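# Feed timber through rollers, rack it, stop feed

## Task

Press the green button to start the powered roller feed, pass the length of timber through the rollers, then rest it so it sits in both hooks of the rack next to the outfeed, and finish with the feed halted by pressing the red button. Once started, the feed keeps running until red is pressed. A blue lamp on the machine lights when a timber length is almost through and then stays lit.

## Robot and tools

Robots: three identical i2rt Big YAM arms, arm1, arm2 and arm3. Each has six joints, a five-fingered right hand and a wrist camera. Feet (base_link, scene frame, metres; each foot faces its own +x): arm1 at (-0.154, +0.600, +0.793) quat_wxyz (+0.724, +0.003, +0.001, -0.690); arm2 at (+1.130, -2.069, +0.780) quat (+0.632, +0.003, +0.005, +0.775); arm3 at (+1.350, +0.622, +0.812) quat (+0.664, +0.003, -0.001, -0.748). Reach is roughly 1.07 m from the joint1 axis. Fixed cameras: cam_button, cam_end, cam_infeed, cam_line, cam_mouth, cam_over, cam_side; wrist cameras: arm1_cam_wrist, arm2_cam_wrist, arm3_cam_wrist.

Frame: one shared scene frame, origin on the floor, +z up, distances in metres. The hand point sits 0.045 m ahead of the palm. On it, +z runs along straight fingers, +y points out of the palm, +x goes across the palm away from the thumb. Straight fingertips extend 0.06 to 0.07 m past the point. With the thumb turned fully in front, the hand wraps objects about 0.035 to 0.065 m thick, or a handle down to 0.025 m. A bracket on the little-finger side of the wrist protrudes and can strike things.

Joints (absolute radians): joint1_rad -2.879..2.879 (yaw about the foot, positive counter-clockwise seen from above); joint2_rad 0..3.141 (shoulder, 0 = upper arm pointing back, positive raises it); joint3_rad 0..3.019 (elbow, 0 = folded, positive opens); joint4_rad -1.692..1.57 (hand pitch, positive lifts the fingers); joint5_rad -1.57..1.57 (sideways swing, positive to the arm's right); joint6_rad -2.094..2.094 (roll, positive clockwise viewed from behind the hand). Near joint6 = -1.3 the wrist picture is upright. Hand keys, all -1..1: hand_little, hand_ring, hand_middle, hand_index, hand_thumb_bend (+1 open/straight, -1 closed/curled), hand_thumb_turn (+1 beside the palm, -1 opposite the fingers). hand_force_limit (-1..1) sets the stop force: about 0 N at -1 up to 10 N at +1 (15 N for thumb motors). hand_speed (-0.96..1) sets finger speed, full at +0.48 and above. Both start at 0 and -0.8. Use about -0.94 or slower for a gentle grip; faster closing can overshoot the force. A motor only starts when its own target changes by 0.002 or more; to squeeze harder raise the limit and send a more-closed target.

Tool move: optional keys arm1, arm2, arm3, cameras. Each arm key holds that arm's own part; an omitted arm gets nothing new but may keep pushing to an old target. Inside an arm's part: "joints" is a dict of absolute targets by name; "min_time_s" (0.1..8 s) is the shortest duration for that arm's joint motions; "target" is an absolute hand pose [x, y, z, qw, qx, qy, qz] in the scene frame, metres, reached by a straight path from the current hand_target; "speed" (0.002..0.5 m/s, default 0.25; rotation up to twice that in rad/s) is only allowed with "target". When "target" is given, "joints" may contain only the hand_ keys. Example: {"arm2": {"target": [x, y, z, qw, qx, qy, qz], "speed": 0.2, "joints": {"hand_index": -0.5}}}. All motions start together; hand paths in one call finish together, paced by the slowest, and last 0.5 to 10 s; no action exceeds 15 s. Paths ignore obstacles and other arms, can lag, overshoot speed near full stretch, and often stop a centimetre or more off. "cameras" is a list of names or ["all"]; an empty list gives none. A move with no action returns full state and all images.

Tool wait: seconds 0..10, plus optional cameras; nothing new is commanded. zoom_image: camera name and region [x0, y0, x1, y1] in pixels (top-left origin, at most 504 by 504) of that camera's latest image. show_instructions: shows the reference pages. finished_scene: scene number (1 or 2); ends the scene irreversibly, and the goal must hold without the robots.

Result lines: "move" lists each commanded arm with "done" or its worst status. Arms under "as last shown" were not commanded and read "not commanded". joint_status/hand_status words: off_target (stopped short, maybe still pushing); time_out (joint held near where it was, on_its_own lists the ones still moving; send the reported position to relax it); not_followed, with "joint command not followed" or "pose unreachable" when a safety check blocked the targets. hand_stopped_by gives six words for little, ring, middle, index, thumb_bend, thumb_turn: moving, target, force, stalled or fault. The <motor>_load_n values are fingertip forces in N, positive when pushed open; a dropped grip shows as loads near 0. Joint velocities are rad/s, "within noise" means still. Joint torques include gravity; numbers 3 and 4 wrap at ±28 N m. hand_target is the pose the drive is holding; the printed hand may differ from the real one at long reach. MOTOR HOT warns of overheating; at 100 °C an arm drops and shows OVER-TEMPERATURE FAULT, and keys then read limit_stop_at_motor_heat (resend them).

Cautions: the scene keeps running between calls. A refused call cancels the later move, wait and finished_scene calls in the same reply. Arms do not stop on contact and can press hard; avoid pushing against unreachable poses, long stretched holds and forceful finger loads. Never clamp a hand on another robot's fingers or squeeze two arms together. Do not slam into fixed or heavy parts, drop the timber, release it while it moves, or knock anything out of the work area. Loose items may occasionally be nudged by outside pushes.

Each tool is called after "Request:" in YAML: its name, and indented under it one key for each argument.

Reference images:

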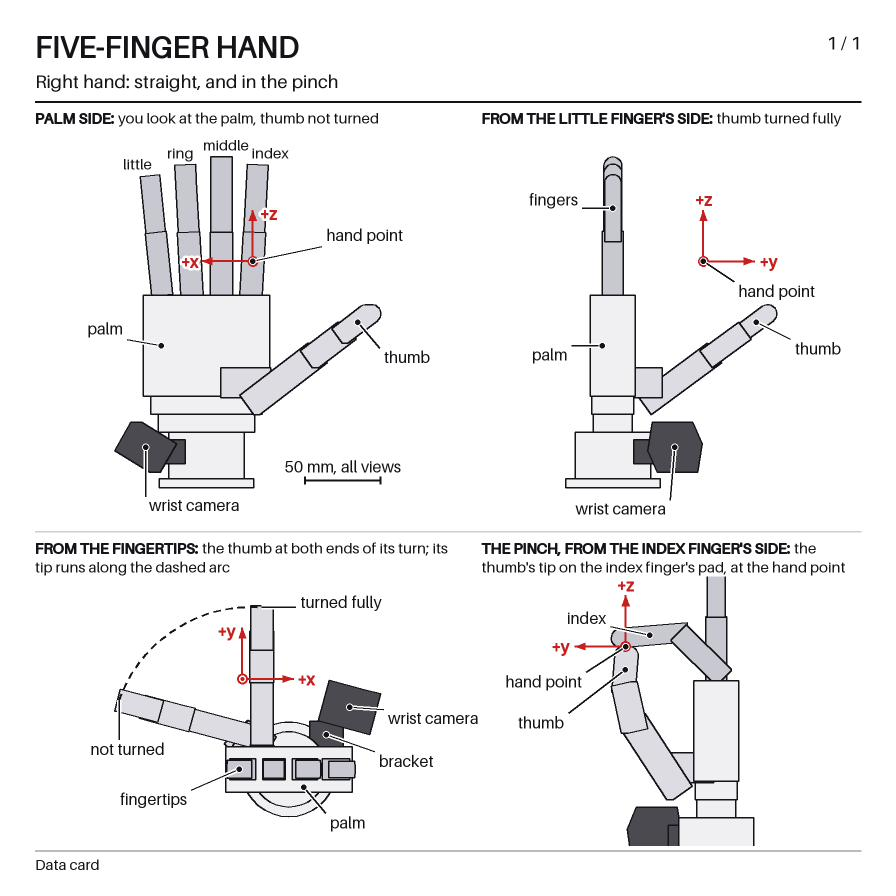

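## Session

Request:
move:

Scene clock: 0.00 s.
Joint torques (N m): no reading
Heat: arm1: hottest joint2_rad 34 °C; arm2: hottest joint1_rad 34 °C; arm3: hottest joint2_rad 34 °C.
Joint velocities: within noise
arm1.joint_positions: joint1_rad=+0.856 joint2_rad=+0.621 joint3_rad=+1.410 joint4_rad=-1.585 joint5_rad=-0.098 joint6_rad=-0.872 hand_little=+1.000 hand_ring=+1.000 hand_middle=+1.000 hand_index=+1.000 hand_thumb_turn=+1.000 hand_thumb_bend=+1.000 hand_force_limit=+0.000 hand_speed=-0.800
arm1.joint_status: not commanded
arm1.hand_stopped_by: target,target,target,target,target,target
arm1.little_load_n: 0.0
arm1.ring_load_n: 0.0
arm1.middle_load_n: 0.0
arm1.index_load_n: 0.0
arm1.thumb_bend_load_n: 0.0
arm1.thumb_turn_load_n: 0.0
arm1.hand: x=-0.0293 y=+0.4880 z=+1.2334 quat_wxyz=(-0.054, +0.728, -0.570, +0.376) (m; scene frame)
arm1.hand_target: x=-0.0296 y=+0.4881 z=+1.2408 quat_wxyz=(-0.054, +0.725, -0.568, +0.385) (m; scene frame)
arm1.hand_status: not commanded
arm2.joint_positions: joint1_rad=+0.808 joint2_rad=+0.586 joint3_rad=+1.453 joint4_rad=-1.462 joint5_rad=-0.282 joint6_rad=-0.825 hand_little=+1.000 hand_ring=+1.000 hand_middle=+1.000 hand_index=+1.000 hand_thumb_turn=+1.000 hand_thumb_bend=+1.000 hand_force_limit=+0.000 hand_speed=-0.800
arm2.joint_status: not commanded
arm2.hand_stopped_by: target,target,target,target,target,target
arm2.little_load_n: 0.0
arm2.ring_load_n: 0.0
arm2.middle_load_n: 0.0
arm2.index_load_n: 0.0
arm2.thumb_bend_load_n: 0.0
arm2.thumb_turn_load_n: 0.0
arm2.hand: x=+0.9689 y=-1.9991 z=+1.2672 quat_wxyz=(-0.454, +0.479, +0.732, -0.171) (m; scene frame)
arm2.hand_target: x=+0.9702 y=-1.9998 z=+1.2759 quat_wxyz=(-0.464, +0.475, +0.728, -0.171) (m; scene frame)
arm2.hand_status: not commanded
arm3.joint_positions: joint1_rad=+0.499 joint2_rad=+0.628 joint3_rad=+1.354 joint4_rad=-1.501 joint5_rad=+0.149 joint6_rad=-0.813 hand_little=+1.000 hand_ring=+1.000 hand_middle=+1.000 hand_index=+1.000 hand_thumb_turn=+1.000 hand_thumb_bend=+1.000 hand_force_limit=+0.000 hand_speed=-0.800
arm3.joint_status: not commanded
arm3.hand_stopped_by: target,target,target,target,target,target
arm3.little_load_n: 0.0
arm3.ring_load_n: 0.0
arm3.middle_load_n: 0.0
arm3.index_load_n: 0.0
arm3.thumb_bend_load_n: 0.0
arm3.thumb_turn_load_n: 0.0
arm3.hand: x=+1.3682 y=+0.4316 z=+1.2437 quat_wxyz=(+0.147, +0.492, -0.778, +0.363) (m; scene frame)
arm3.hand_target: x=+1.3680 y=+0.4319 z=+1.2514 quat_wxyz=(+0.149, +0.489, -0.775, +0.372) (m; scene frame)
arm3.hand_status: not commanded
pictures: arm1_cam_wrist, arm2_cam_wrist, arm3_cam_wrist, cam_button, cam_end, cam_infeed, cam_line, cam_mouth, cam_over, cam_side

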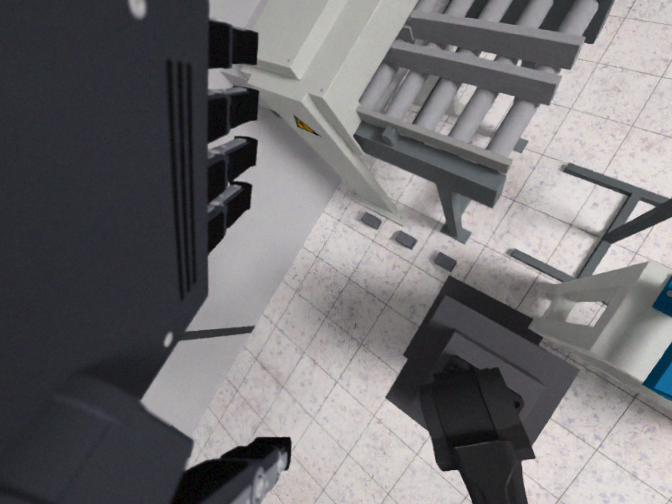

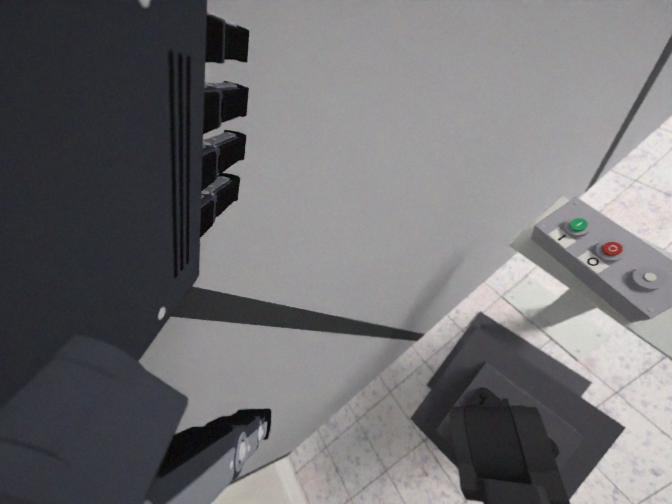

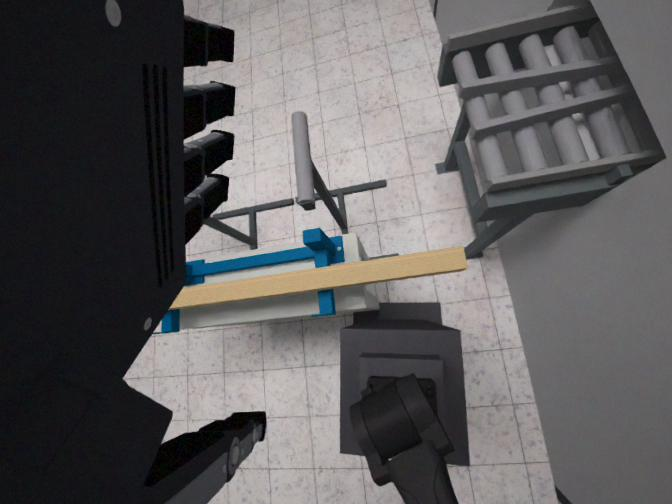

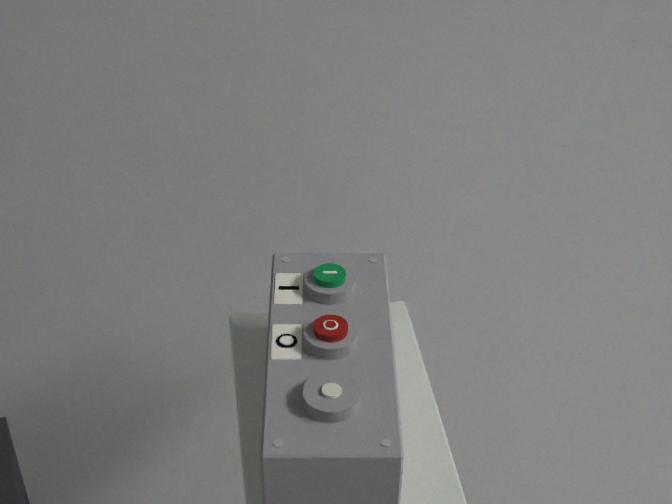

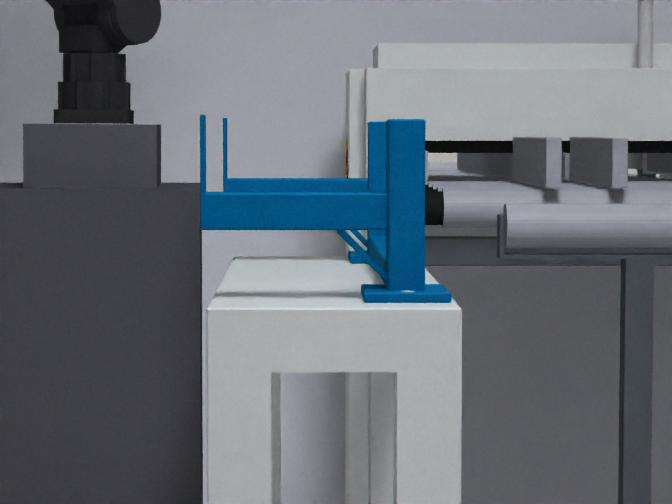

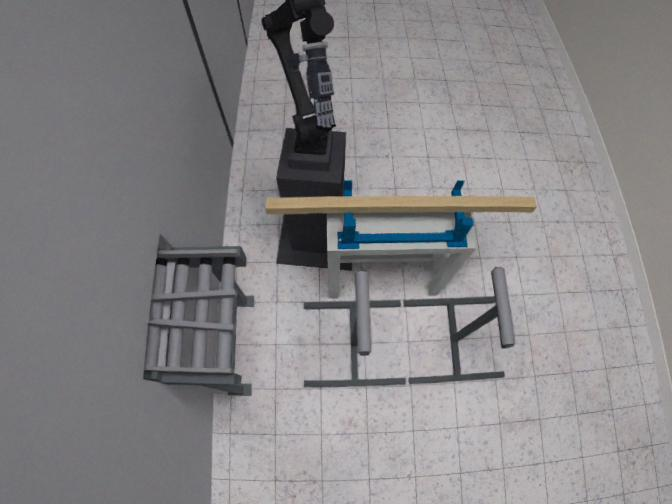

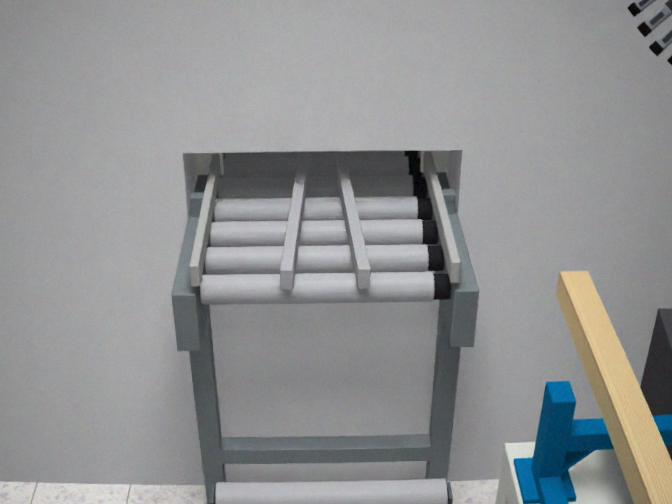

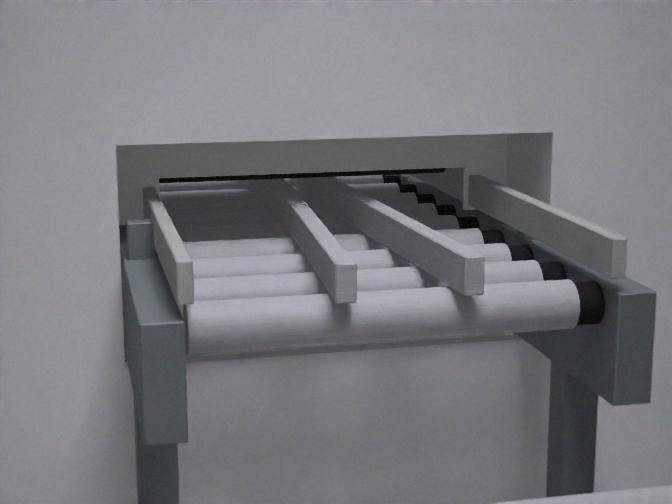

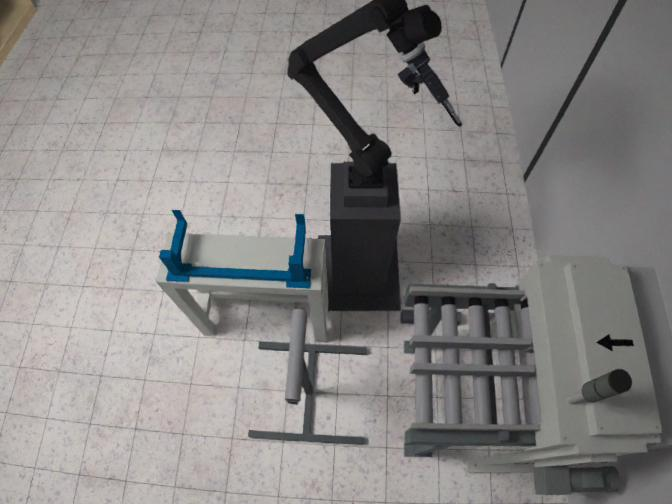

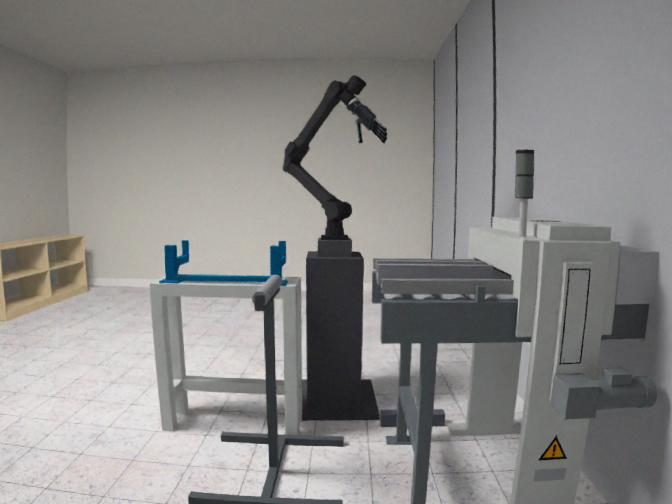

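Request:
move:
  arm1: {"target": [-0.25, 0.1, 1.33, 0.137, 0.675, -0.699, 0.23]}
  arm2: {"target": [1.05, -1.75, 1.25, -0.23, 0.699, 0.675, 0.137]}
  arm3: {"target": [1.55, 0.15, 1.33, 0.137, 0.675, -0.699, 0.23]}
  cameras: ["all"]

Scene clock: 82.57 s.
Joint torques (N m): arm1=[-0.73 -9.58 10.77 0.79 -0.09 -0.16] | arm2=[0.44 -4.25 12.89 0.69 0.28 0.01] | arm3=[-0.5 -11.34 11.25 0.75 0.04 -0.07]
Heat: arm1: hottest joint3_rad 35 °C; arm2: hottest joint3_rad 39 °C; arm3: hottest joint2_rad 33 °C.
move: arm1 off_target; arm2 off_target; arm3 off_target
Joint velocities: within noise
arm1.joint_positions: joint1_rad=-0.171 joint2_rad=+1.551 joint3_rad=+2.306 joint4_rad=-1.691 joint5_rad=-0.171 joint6_rad=-1.602 hand_little=+1.000 hand_ring=+1.000 hand_middle=+1.000 hand_index=+1.000 hand_thumb_turn=+1.000 hand_thumb_bend=+1.000 hand_force_limit=+0.000 hand_speed=-0.800
arm1.joint_status: not commanded
arm1.hand_stopped_by: target,target,target,target,target,target
arm1.little_load_n: 0.0
arm1.ring_load_n: 0.0
arm1.middle_load_n: 0.0
arm1.index_load_n: 0.0
arm1.thumb_bend_load_n: 0.0
arm1.thumb_turn_load_n: 0.0
arm1.hand: x=-0.2454 y=+0.1031 z=+1.3222 quat_wxyz=(+0.180, +0.657, -0.683, +0.263) (m; scene frame)
arm1.hand_target: x=-0.2499 y=+0.1004 z=+1.3292 quat_wxyz=(+0.187, +0.657, -0.681, +0.264) (m; scene frame)
arm1.hand_status: off_target (0.010 m and 6.7 deg from the pose sent, 0.457 m and 31.8 deg at the start; a joint's target at an end of its range on 63 of 83 steps)
arm2.joint_positions: joint1_rad=+0.271 joint2_rad=+1.133 joint3_rad=+1.708 joint4_rad=-1.651 joint5_rad=+0.127 joint6_rad=-1.104 hand_little=+1.000 hand_ring=+1.000 hand_middle=+1.000 hand_index=+1.000 hand_thumb_turn=+1.000 hand_thumb_bend=+1.000 hand_force_limit=+0.000 hand_speed=-0.800
arm2.joint_status: not commanded
arm2.hand_stopped_by: target,target,target,target,target,target
arm2.little_load_n: 0.0
arm2.ring_load_n: 0.0
arm2.middle_load_n: 0.0
arm2.index_load_n: 0.0
arm2.thumb_bend_load_n: 0.0
arm2.thumb_turn_load_n: 0.0
arm2.hand: x=+1.0466 y=-1.7531 z=+1.2338 quat_wxyz=(-0.216, +0.694, +0.675, +0.129) (m; scene frame)
arm2.hand_target: x=+1.0502 y=-1.7505 z=+1.2496 quat_wxyz=(-0.228, +0.693, +0.670, +0.136) (m; scene frame)
arm2.hand_status: off_target (0.017 m and 1.7 deg from the pose sent, 0.263 m and 51.0 deg at the start)
arm3.joint_positions: joint1_rad=+0.656 joint2_rad=+1.635 joint3_rad=+2.362 joint4_rad=-1.683 joint5_rad=+0.174 joint6_rad=-1.055 hand_little=+1.000 hand_ring=+1.000 hand_middle=+1.000 hand_index=+1.000 hand_thumb_turn=+1.000 hand_thumb_bend=+1.000 hand_force_limit=+0.000 hand_speed=-0.800
arm3.joint_status: not commanded
arm3.hand_stopped_by: target,target,target,target,target,target
arm3.little_load_n: 0.0
arm3.ring_load_n: 0.0
arm3.middle_load_n: 0.0
arm3.index_load_n: 0.0
arm3.thumb_bend_load_n: 0.0
arm3.thumb_turn_load_n: 0.0
arm3.hand: x=+1.5438 y=+0.1536 z=+1.3259 quat_wxyz=(+0.155, +0.660, -0.684, +0.271) (m; scene frame)
arm3.hand_target: x=+1.5497 y=+0.1504 z=+1.3292 quat_wxyz=(+0.155, +0.664, -0.678, +0.274) (m; scene frame)
arm3.hand_status: off_target (0.008 m and 5.6 deg from the pose sent, 0.346 m and 27.4 deg at the start; a joint's target at an end of its range on 32 of 83 steps)
pictures: arm1_cam_wrist, arm2_cam_wrist, arm3_cam_wrist, cam_button, cam_end, cam_infeed, cam_line, cam_mouth, cam_over, cam_side

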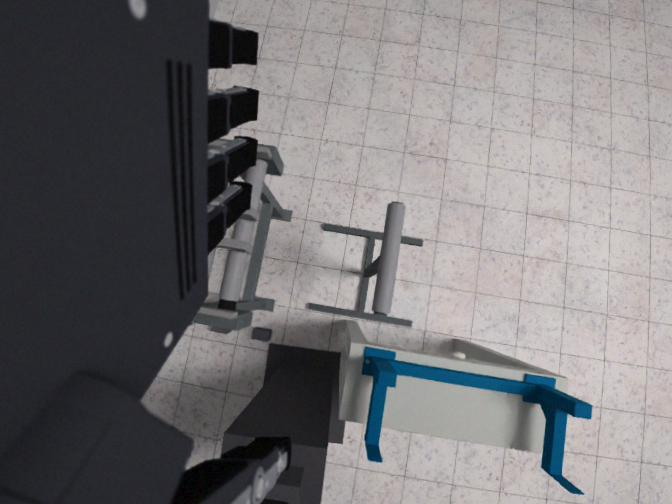

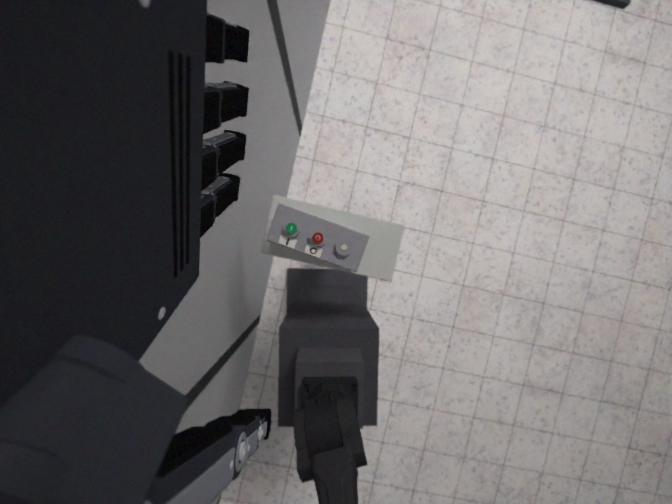

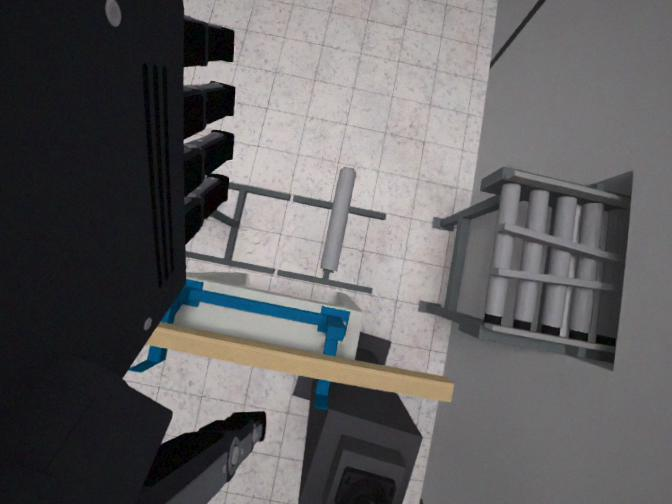

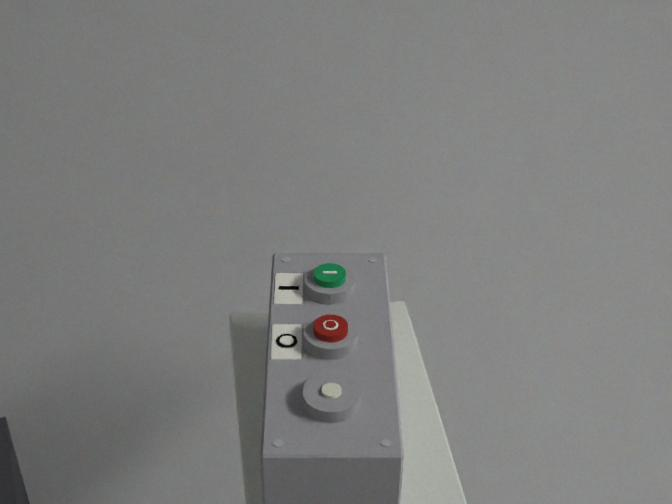

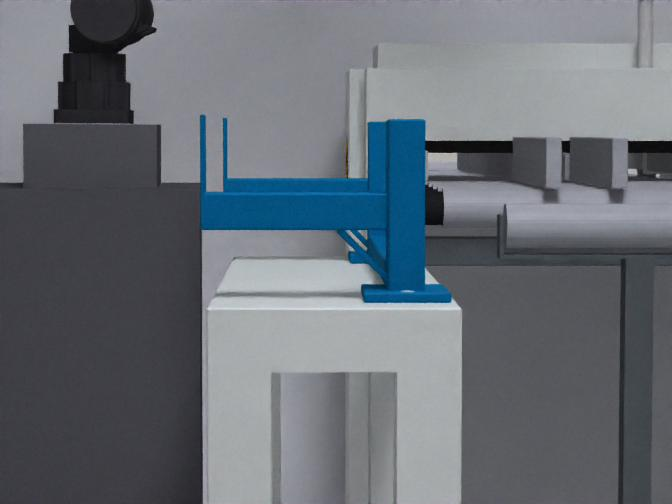

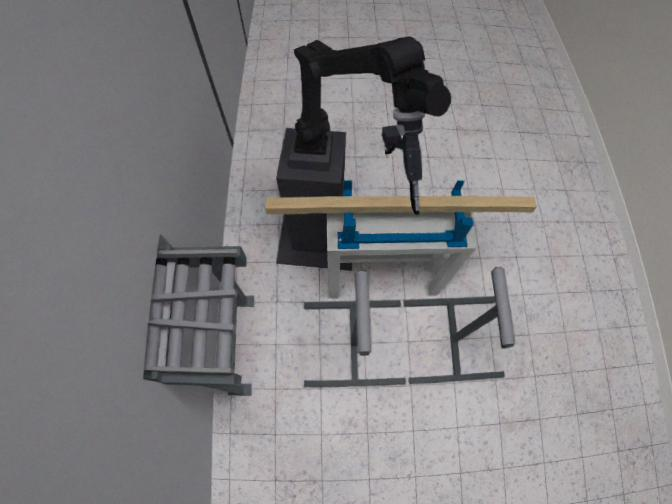

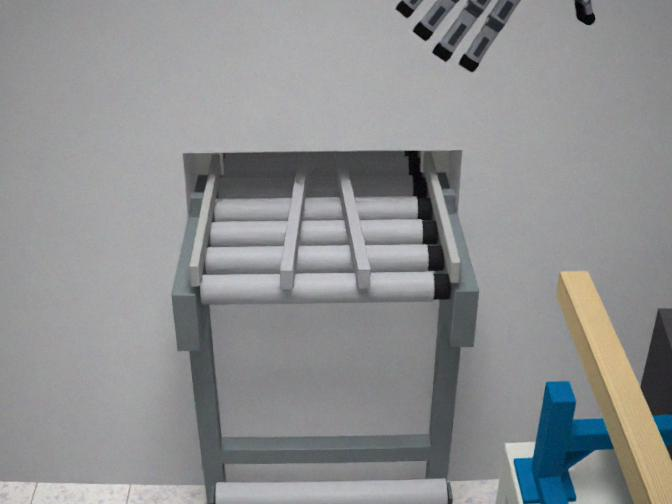

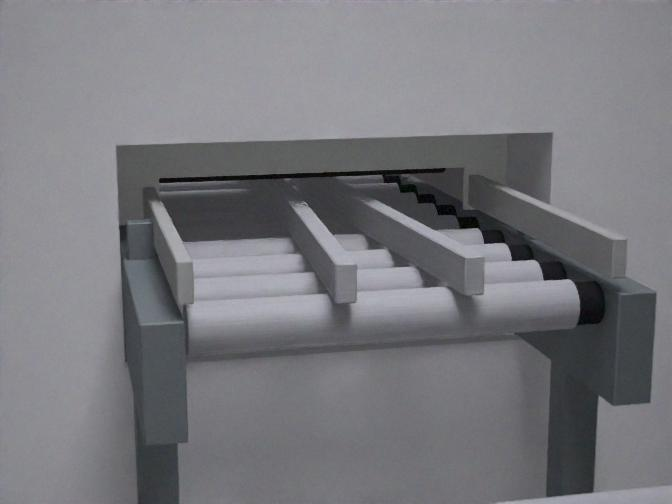

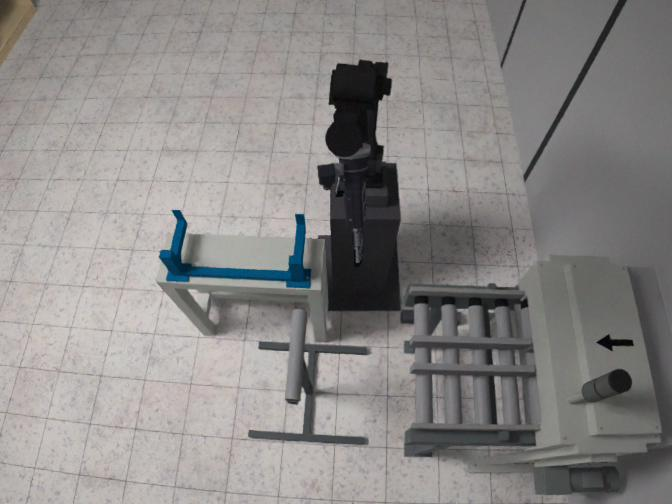

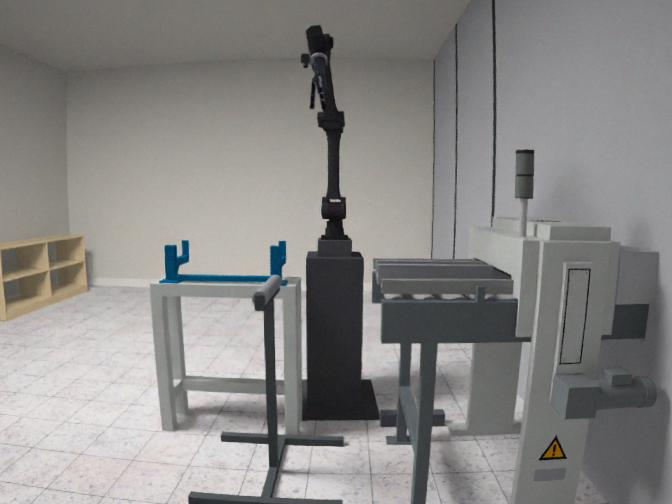

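Request:
zoom_image:
  camera: "arm3_cam_wrist"
  region: [252, 300, 504, 504]

Request:
zoom_image:
  camera: "arm3_cam_wrist"
  region: [100, 100, 604, 504]

Request:
zoom_image:
  camera: "arm1_cam_wrist"
  region: [168, 100, 672, 504]

Request:
zoom_image:
  camera: "arm2_cam_wrist"
  region: [200, 150, 452, 352]

Scaled by 2.000 from the camera's 672x504 image, which has a finer 960x720 frame.

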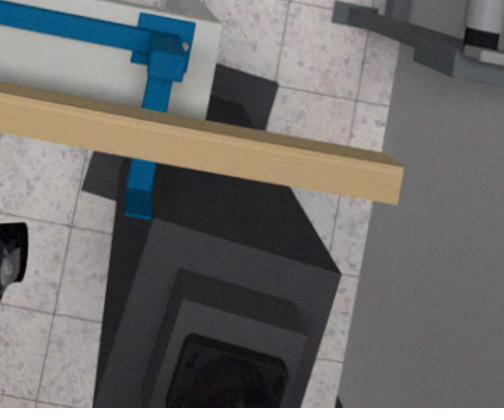

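Scaled by 1.000.

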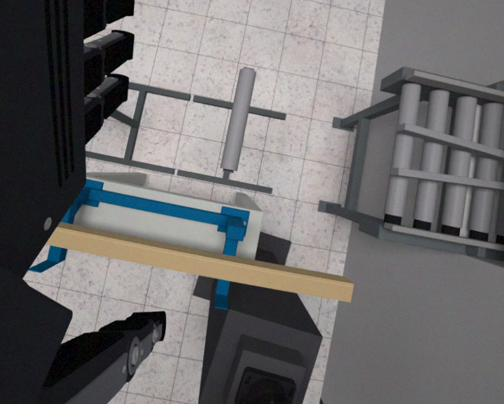

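Scaled by 1.000.

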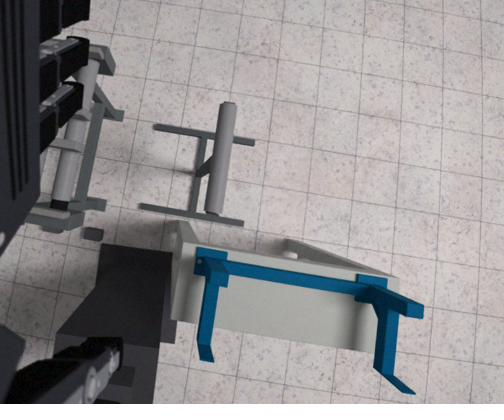

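Scaled by 2.000 from the camera's 672x504 image, which has a finer 960x720 frame.

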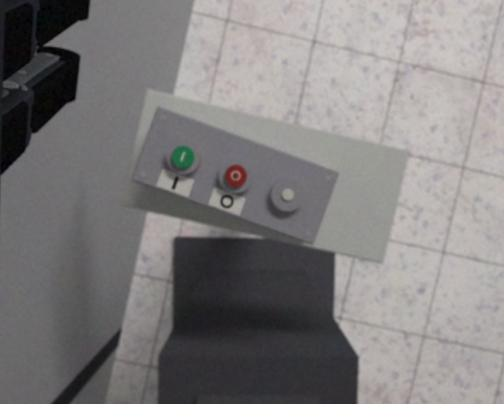

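Request:
move:
  arm1: {"target": [-0.45, 0.2, 1.2, 0.1576, 0.5886, -0.7663, 0.2055]}
  arm2: {"target": [1.12, -1.72, 1.15, -0.2055, 0.7663, 0.5886, 0.1576]}
  arm3: {"target": [1.3, 0.05, 1.2, 0.1576, 0.5886, -0.7663, 0.2055]}
  cameras: ["arm1_cam_wrist", "arm2_cam_wrist", "arm3_cam_wrist", "cam_button", "cam_end", "cam_infeed", "cam_line", "cam_over"]

Request:
zoom_image:
  camera: "arm1_cam_wrist"
  region: [168, 0, 672, 504]

Request:
zoom_image:
  camera: "arm3_cam_wrist"
  region: [168, 0, 672, 504]

Request:
zoom_image:
  camera: "arm2_cam_wrist"
  region: [200, 150, 452, 352]

Request:
zoom_image:
  camera: "cam_infeed"
  region: [230, 100, 600, 400]

Scene clock: 186.13 s.
Joint torques (N m): arm1=[-0.5 -11.16 8.25 1.39 -0.32 -0.14] | arm2=[0.26 -6.18 9.94 1.57 0.02 -0.06] | arm3=[-1.03 -12.22 9.96 1.37 -0.15 -0.08]
Heat: arm1: hottest joint3_rad 37 °C; arm2: hottest joint3_rad 42 °C; arm3: hottest joint2_rad 34 °C.
move: arm1 done; arm2 done; arm3 off_target
Joint velocities: within noise
arm1.joint_positions: joint1_rad=-0.667 joint2_rad=+1.434 joint3_rad=+1.845 joint4_rad=-1.551 joint5_rad=-0.296 joint6_rad=-1.857 hand_little=+1.000 hand_ring=+1.000 hand_middle=+1.000 hand_index=+1.000 hand_thumb_turn=+1.000 hand_thumb_bend=+1.000 hand_force_limit=+0.000 hand_speed=-0.800
arm1.joint_status: not commanded
arm1.hand_stopped_by: target,target,target,target,target,target
arm1.little_load_n: 0.0
arm1.ring_load_n: 0.0
arm1.middle_load_n: 0.0
arm1.index_load_n: 0.0
arm1.thumb_bend_load_n: 0.0
arm1.thumb_turn_load_n: 0.0
arm1.hand: x=-0.4478 y=+0.2009 z=+1.1983 quat_wxyz=(+0.150, +0.586, -0.770, +0.204) (m; scene frame)
arm1.hand_target: x=-0.4500 y=+0.2001 z=+1.2001 quat_wxyz=(+0.158, +0.588, -0.766, +0.205) (m; scene frame)
arm1.hand_status: done (0.003 m and 1.1 deg from the pose sent, 0.257 m and 14.2 deg at the start)
arm2.joint_positions: joint1_rad=+0.036 joint2_rad=+1.085 joint3_rad=+1.422 joint4_rad=-1.417 joint5_rad=+0.126 joint6_rad=-1.104 hand_little=+1.000 hand_ring=+1.000 hand_middle=+1.000 hand_index=+1.000 hand_thumb_turn=+1.000 hand_thumb_bend=+1.000 hand_force_limit=+0.000 hand_speed=-0.800
arm2.joint_status: not commanded
arm2.hand_stopped_by: target,target,target,target,target,target
arm2.little_load_n: 0.0
arm2.ring_load_n: 0.0
arm2.middle_load_n: 0.0
arm2.index_load_n: 0.0
arm2.thumb_bend_load_n: 0.0
arm2.thumb_turn_load_n: 0.0
arm2.hand: x=+1.1162 y=-1.7209 z=+1.1457 quat_wxyz=(-0.196, +0.769, +0.589, +0.152) (m; scene frame)
arm2.hand_target: x=+1.1200 y=-1.7201 z=+1.1501 quat_wxyz=(-0.205, +0.766, +0.588, +0.158) (m; scene frame)
arm2.hand_status: done (0.006 m and 1.3 deg from the pose sent, 0.116 m and 13.4 deg at the start)
arm3.joint_positions: joint1_rad=+0.123 joint2_rad=+1.627 joint3_rad=+2.030 joint4_rad=-1.436 joint5_rad=+0.012 joint6_rad=-1.299 hand_little=+1.000 hand_ring=+1.000 hand_middle=+1.000 hand_index=+1.000 hand_thumb_turn=+1.000 hand_thumb_bend=+1.000 hand_force_limit=+0.000 hand_speed=-0.800
arm3.joint_status: not commanded
arm3.hand_stopped_by: target,target,target,target,target,target
arm3.little_load_n: 0.0
arm3.ring_load_n: 0.0
arm3.middle_load_n: 0.0
arm3.index_load_n: 0.0
arm3.thumb_bend_load_n: 0.0
arm3.thumb_turn_load_n: 0.0
arm3.hand: x=+1.2980 y=+0.0616 z=+1.2118 quat_wxyz=(+0.162, +0.583, -0.768, +0.209) (m; scene frame)
arm3.hand_target: x=+1.3001 y=+0.0504 z=+1.1997 quat_wxyz=(+0.157, +0.588, -0.766, +0.205) (m; scene frame)
arm3.hand_status: off_target (0.017 m and 0.9 deg from the pose sent, 0.293 m and 14.6 deg at the start)
pictures: arm1_cam_wrist, arm2_cam_wrist, arm3_cam_wrist, cam_button, cam_end, cam_infeed, cam_line, cam_over

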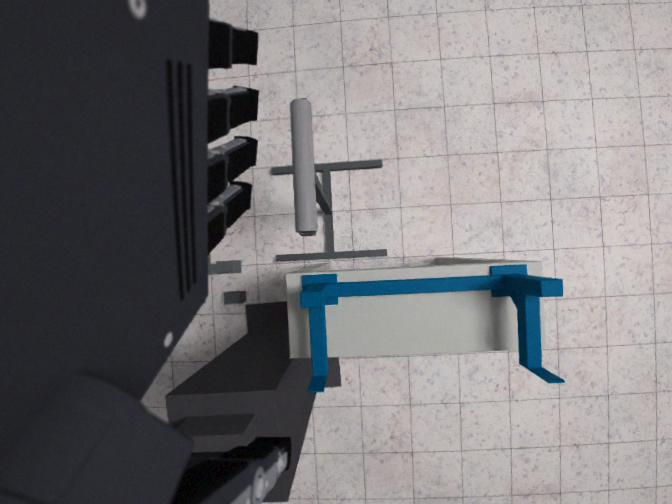

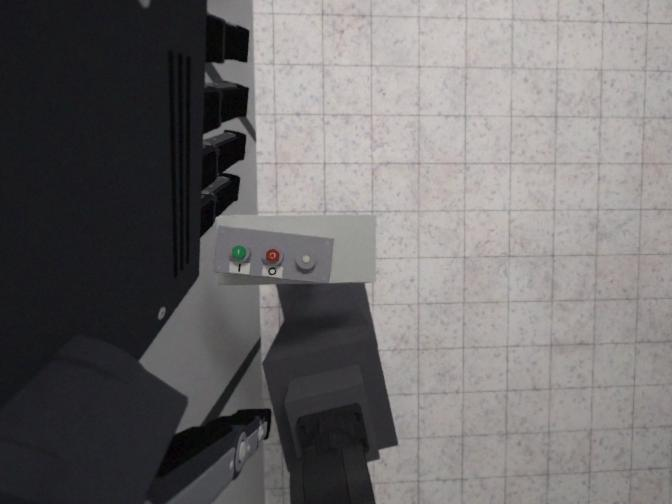

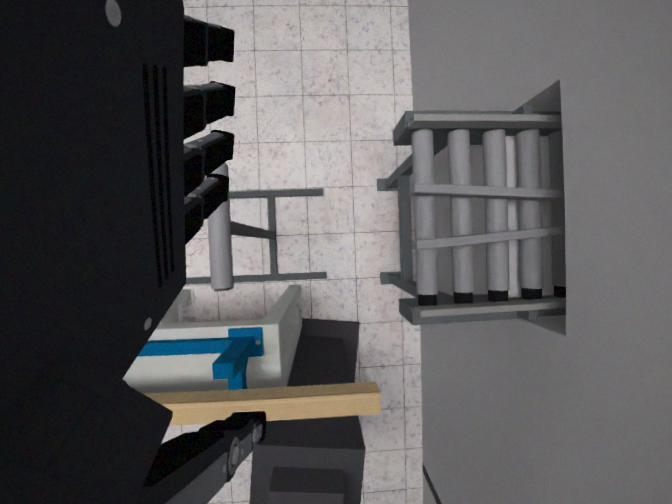

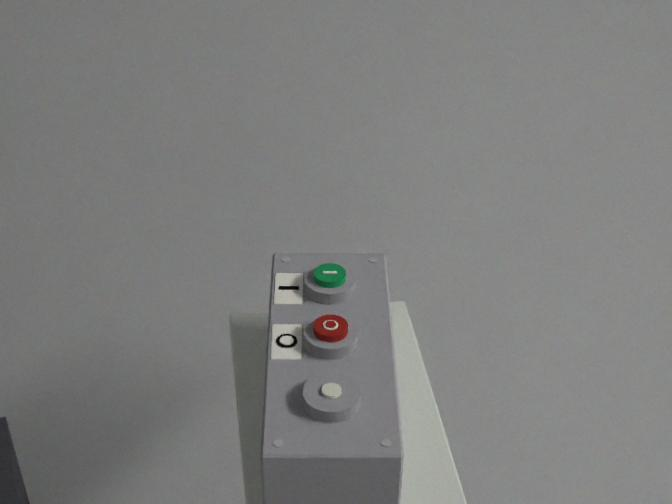

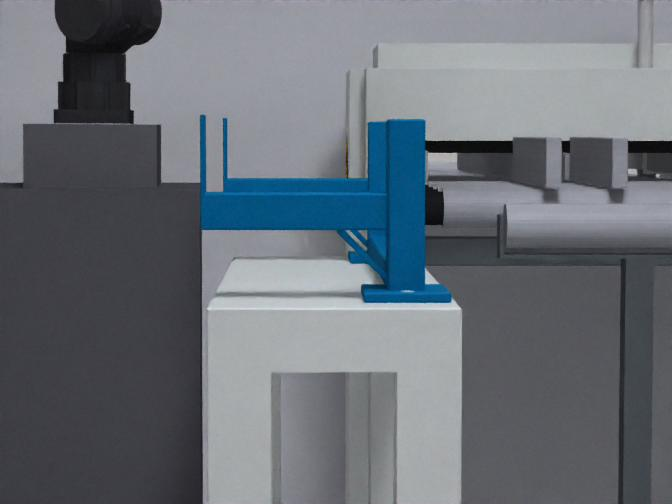

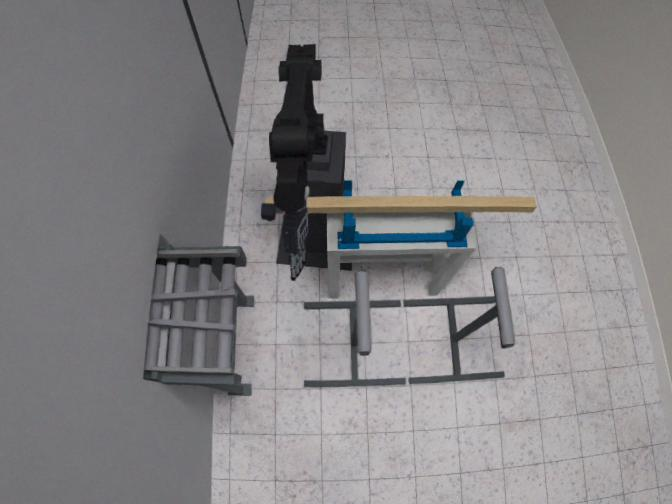

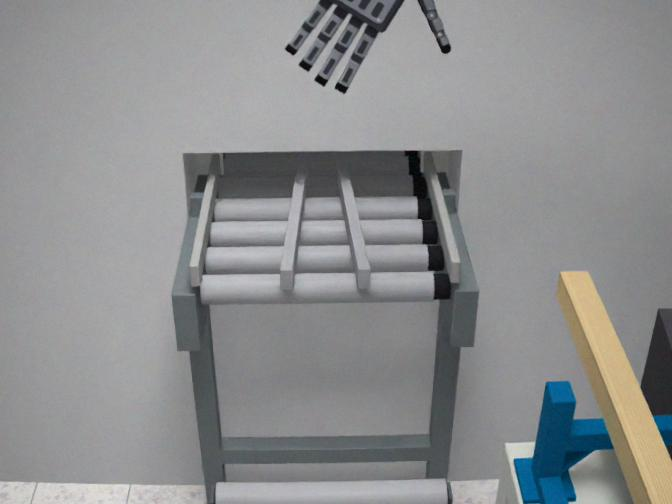

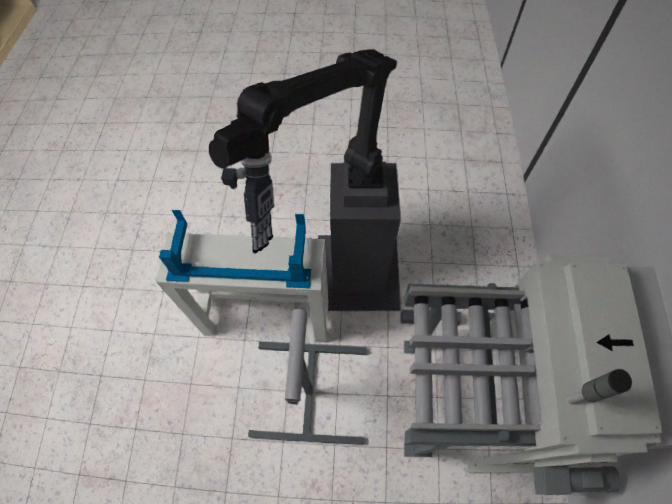

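Scaled by 1.000.

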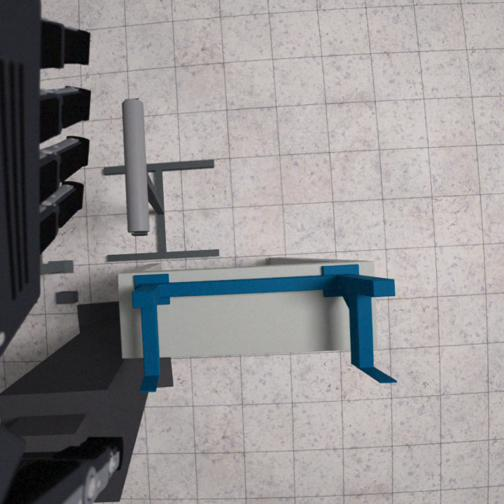

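Scaled by 1.000.

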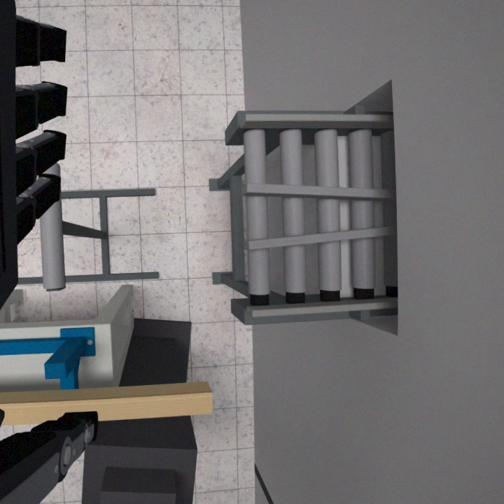

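Scaled by 2.000 from the camera's 672x504 image, which has a finer 960x720 frame.

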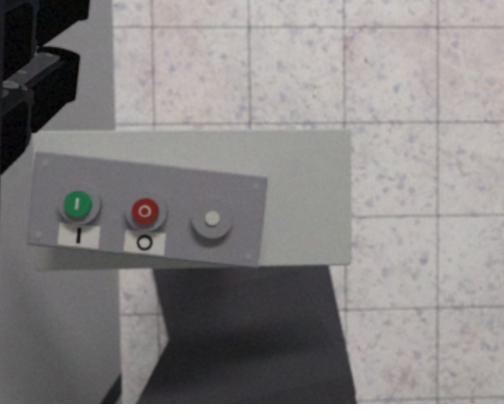

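Scaled by 1.362 from the camera's 672x504 image, which has a finer 960x720 frame.

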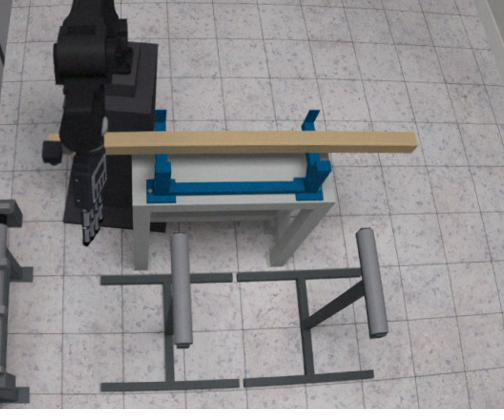

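Request:
zoom_image:
  camera: "arm3_cam_wrist"
  region: [380, 90, 590, 340]

Request:
zoom_image:
  camera: "arm3_cam_wrist"
  region: [120, 300, 400, 460]

Request:
zoom_image:
  camera: "arm1_cam_wrist"
  region: [270, 240, 600, 420]

Request:
zoom_image:
  camera: "cam_end"
  region: [180, 80, 672, 320]

Scaled by 2.016 from the camera's 672x504 image, which has a finer 960x720 frame.

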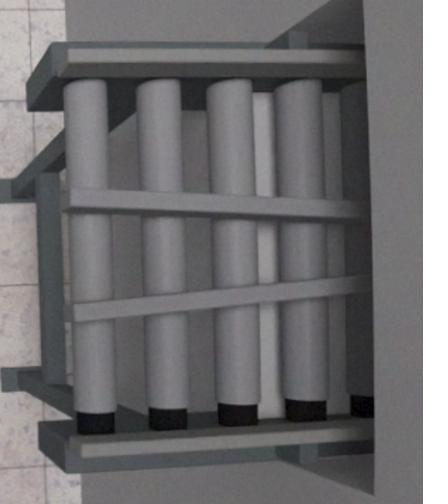

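Scaled by 1.800 from the camera's 672x504 image, which has a finer 960x720 frame.

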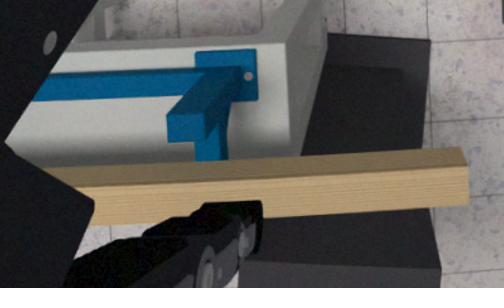

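Scaled by 1.527 from the camera's 672x504 image, which has a finer 960x720 frame.

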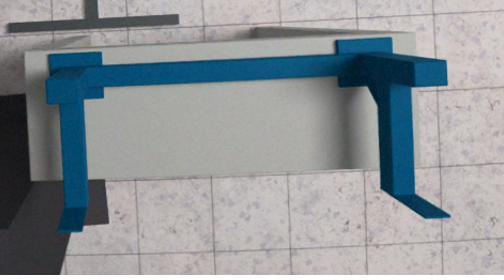

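Scaled by 1.024 from the camera's 672x504 image, which has a finer 960x720 frame.

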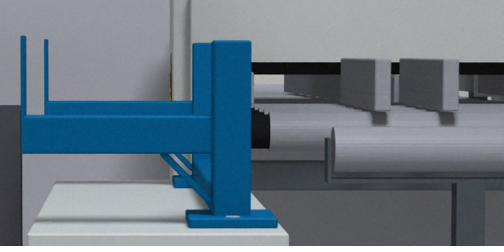

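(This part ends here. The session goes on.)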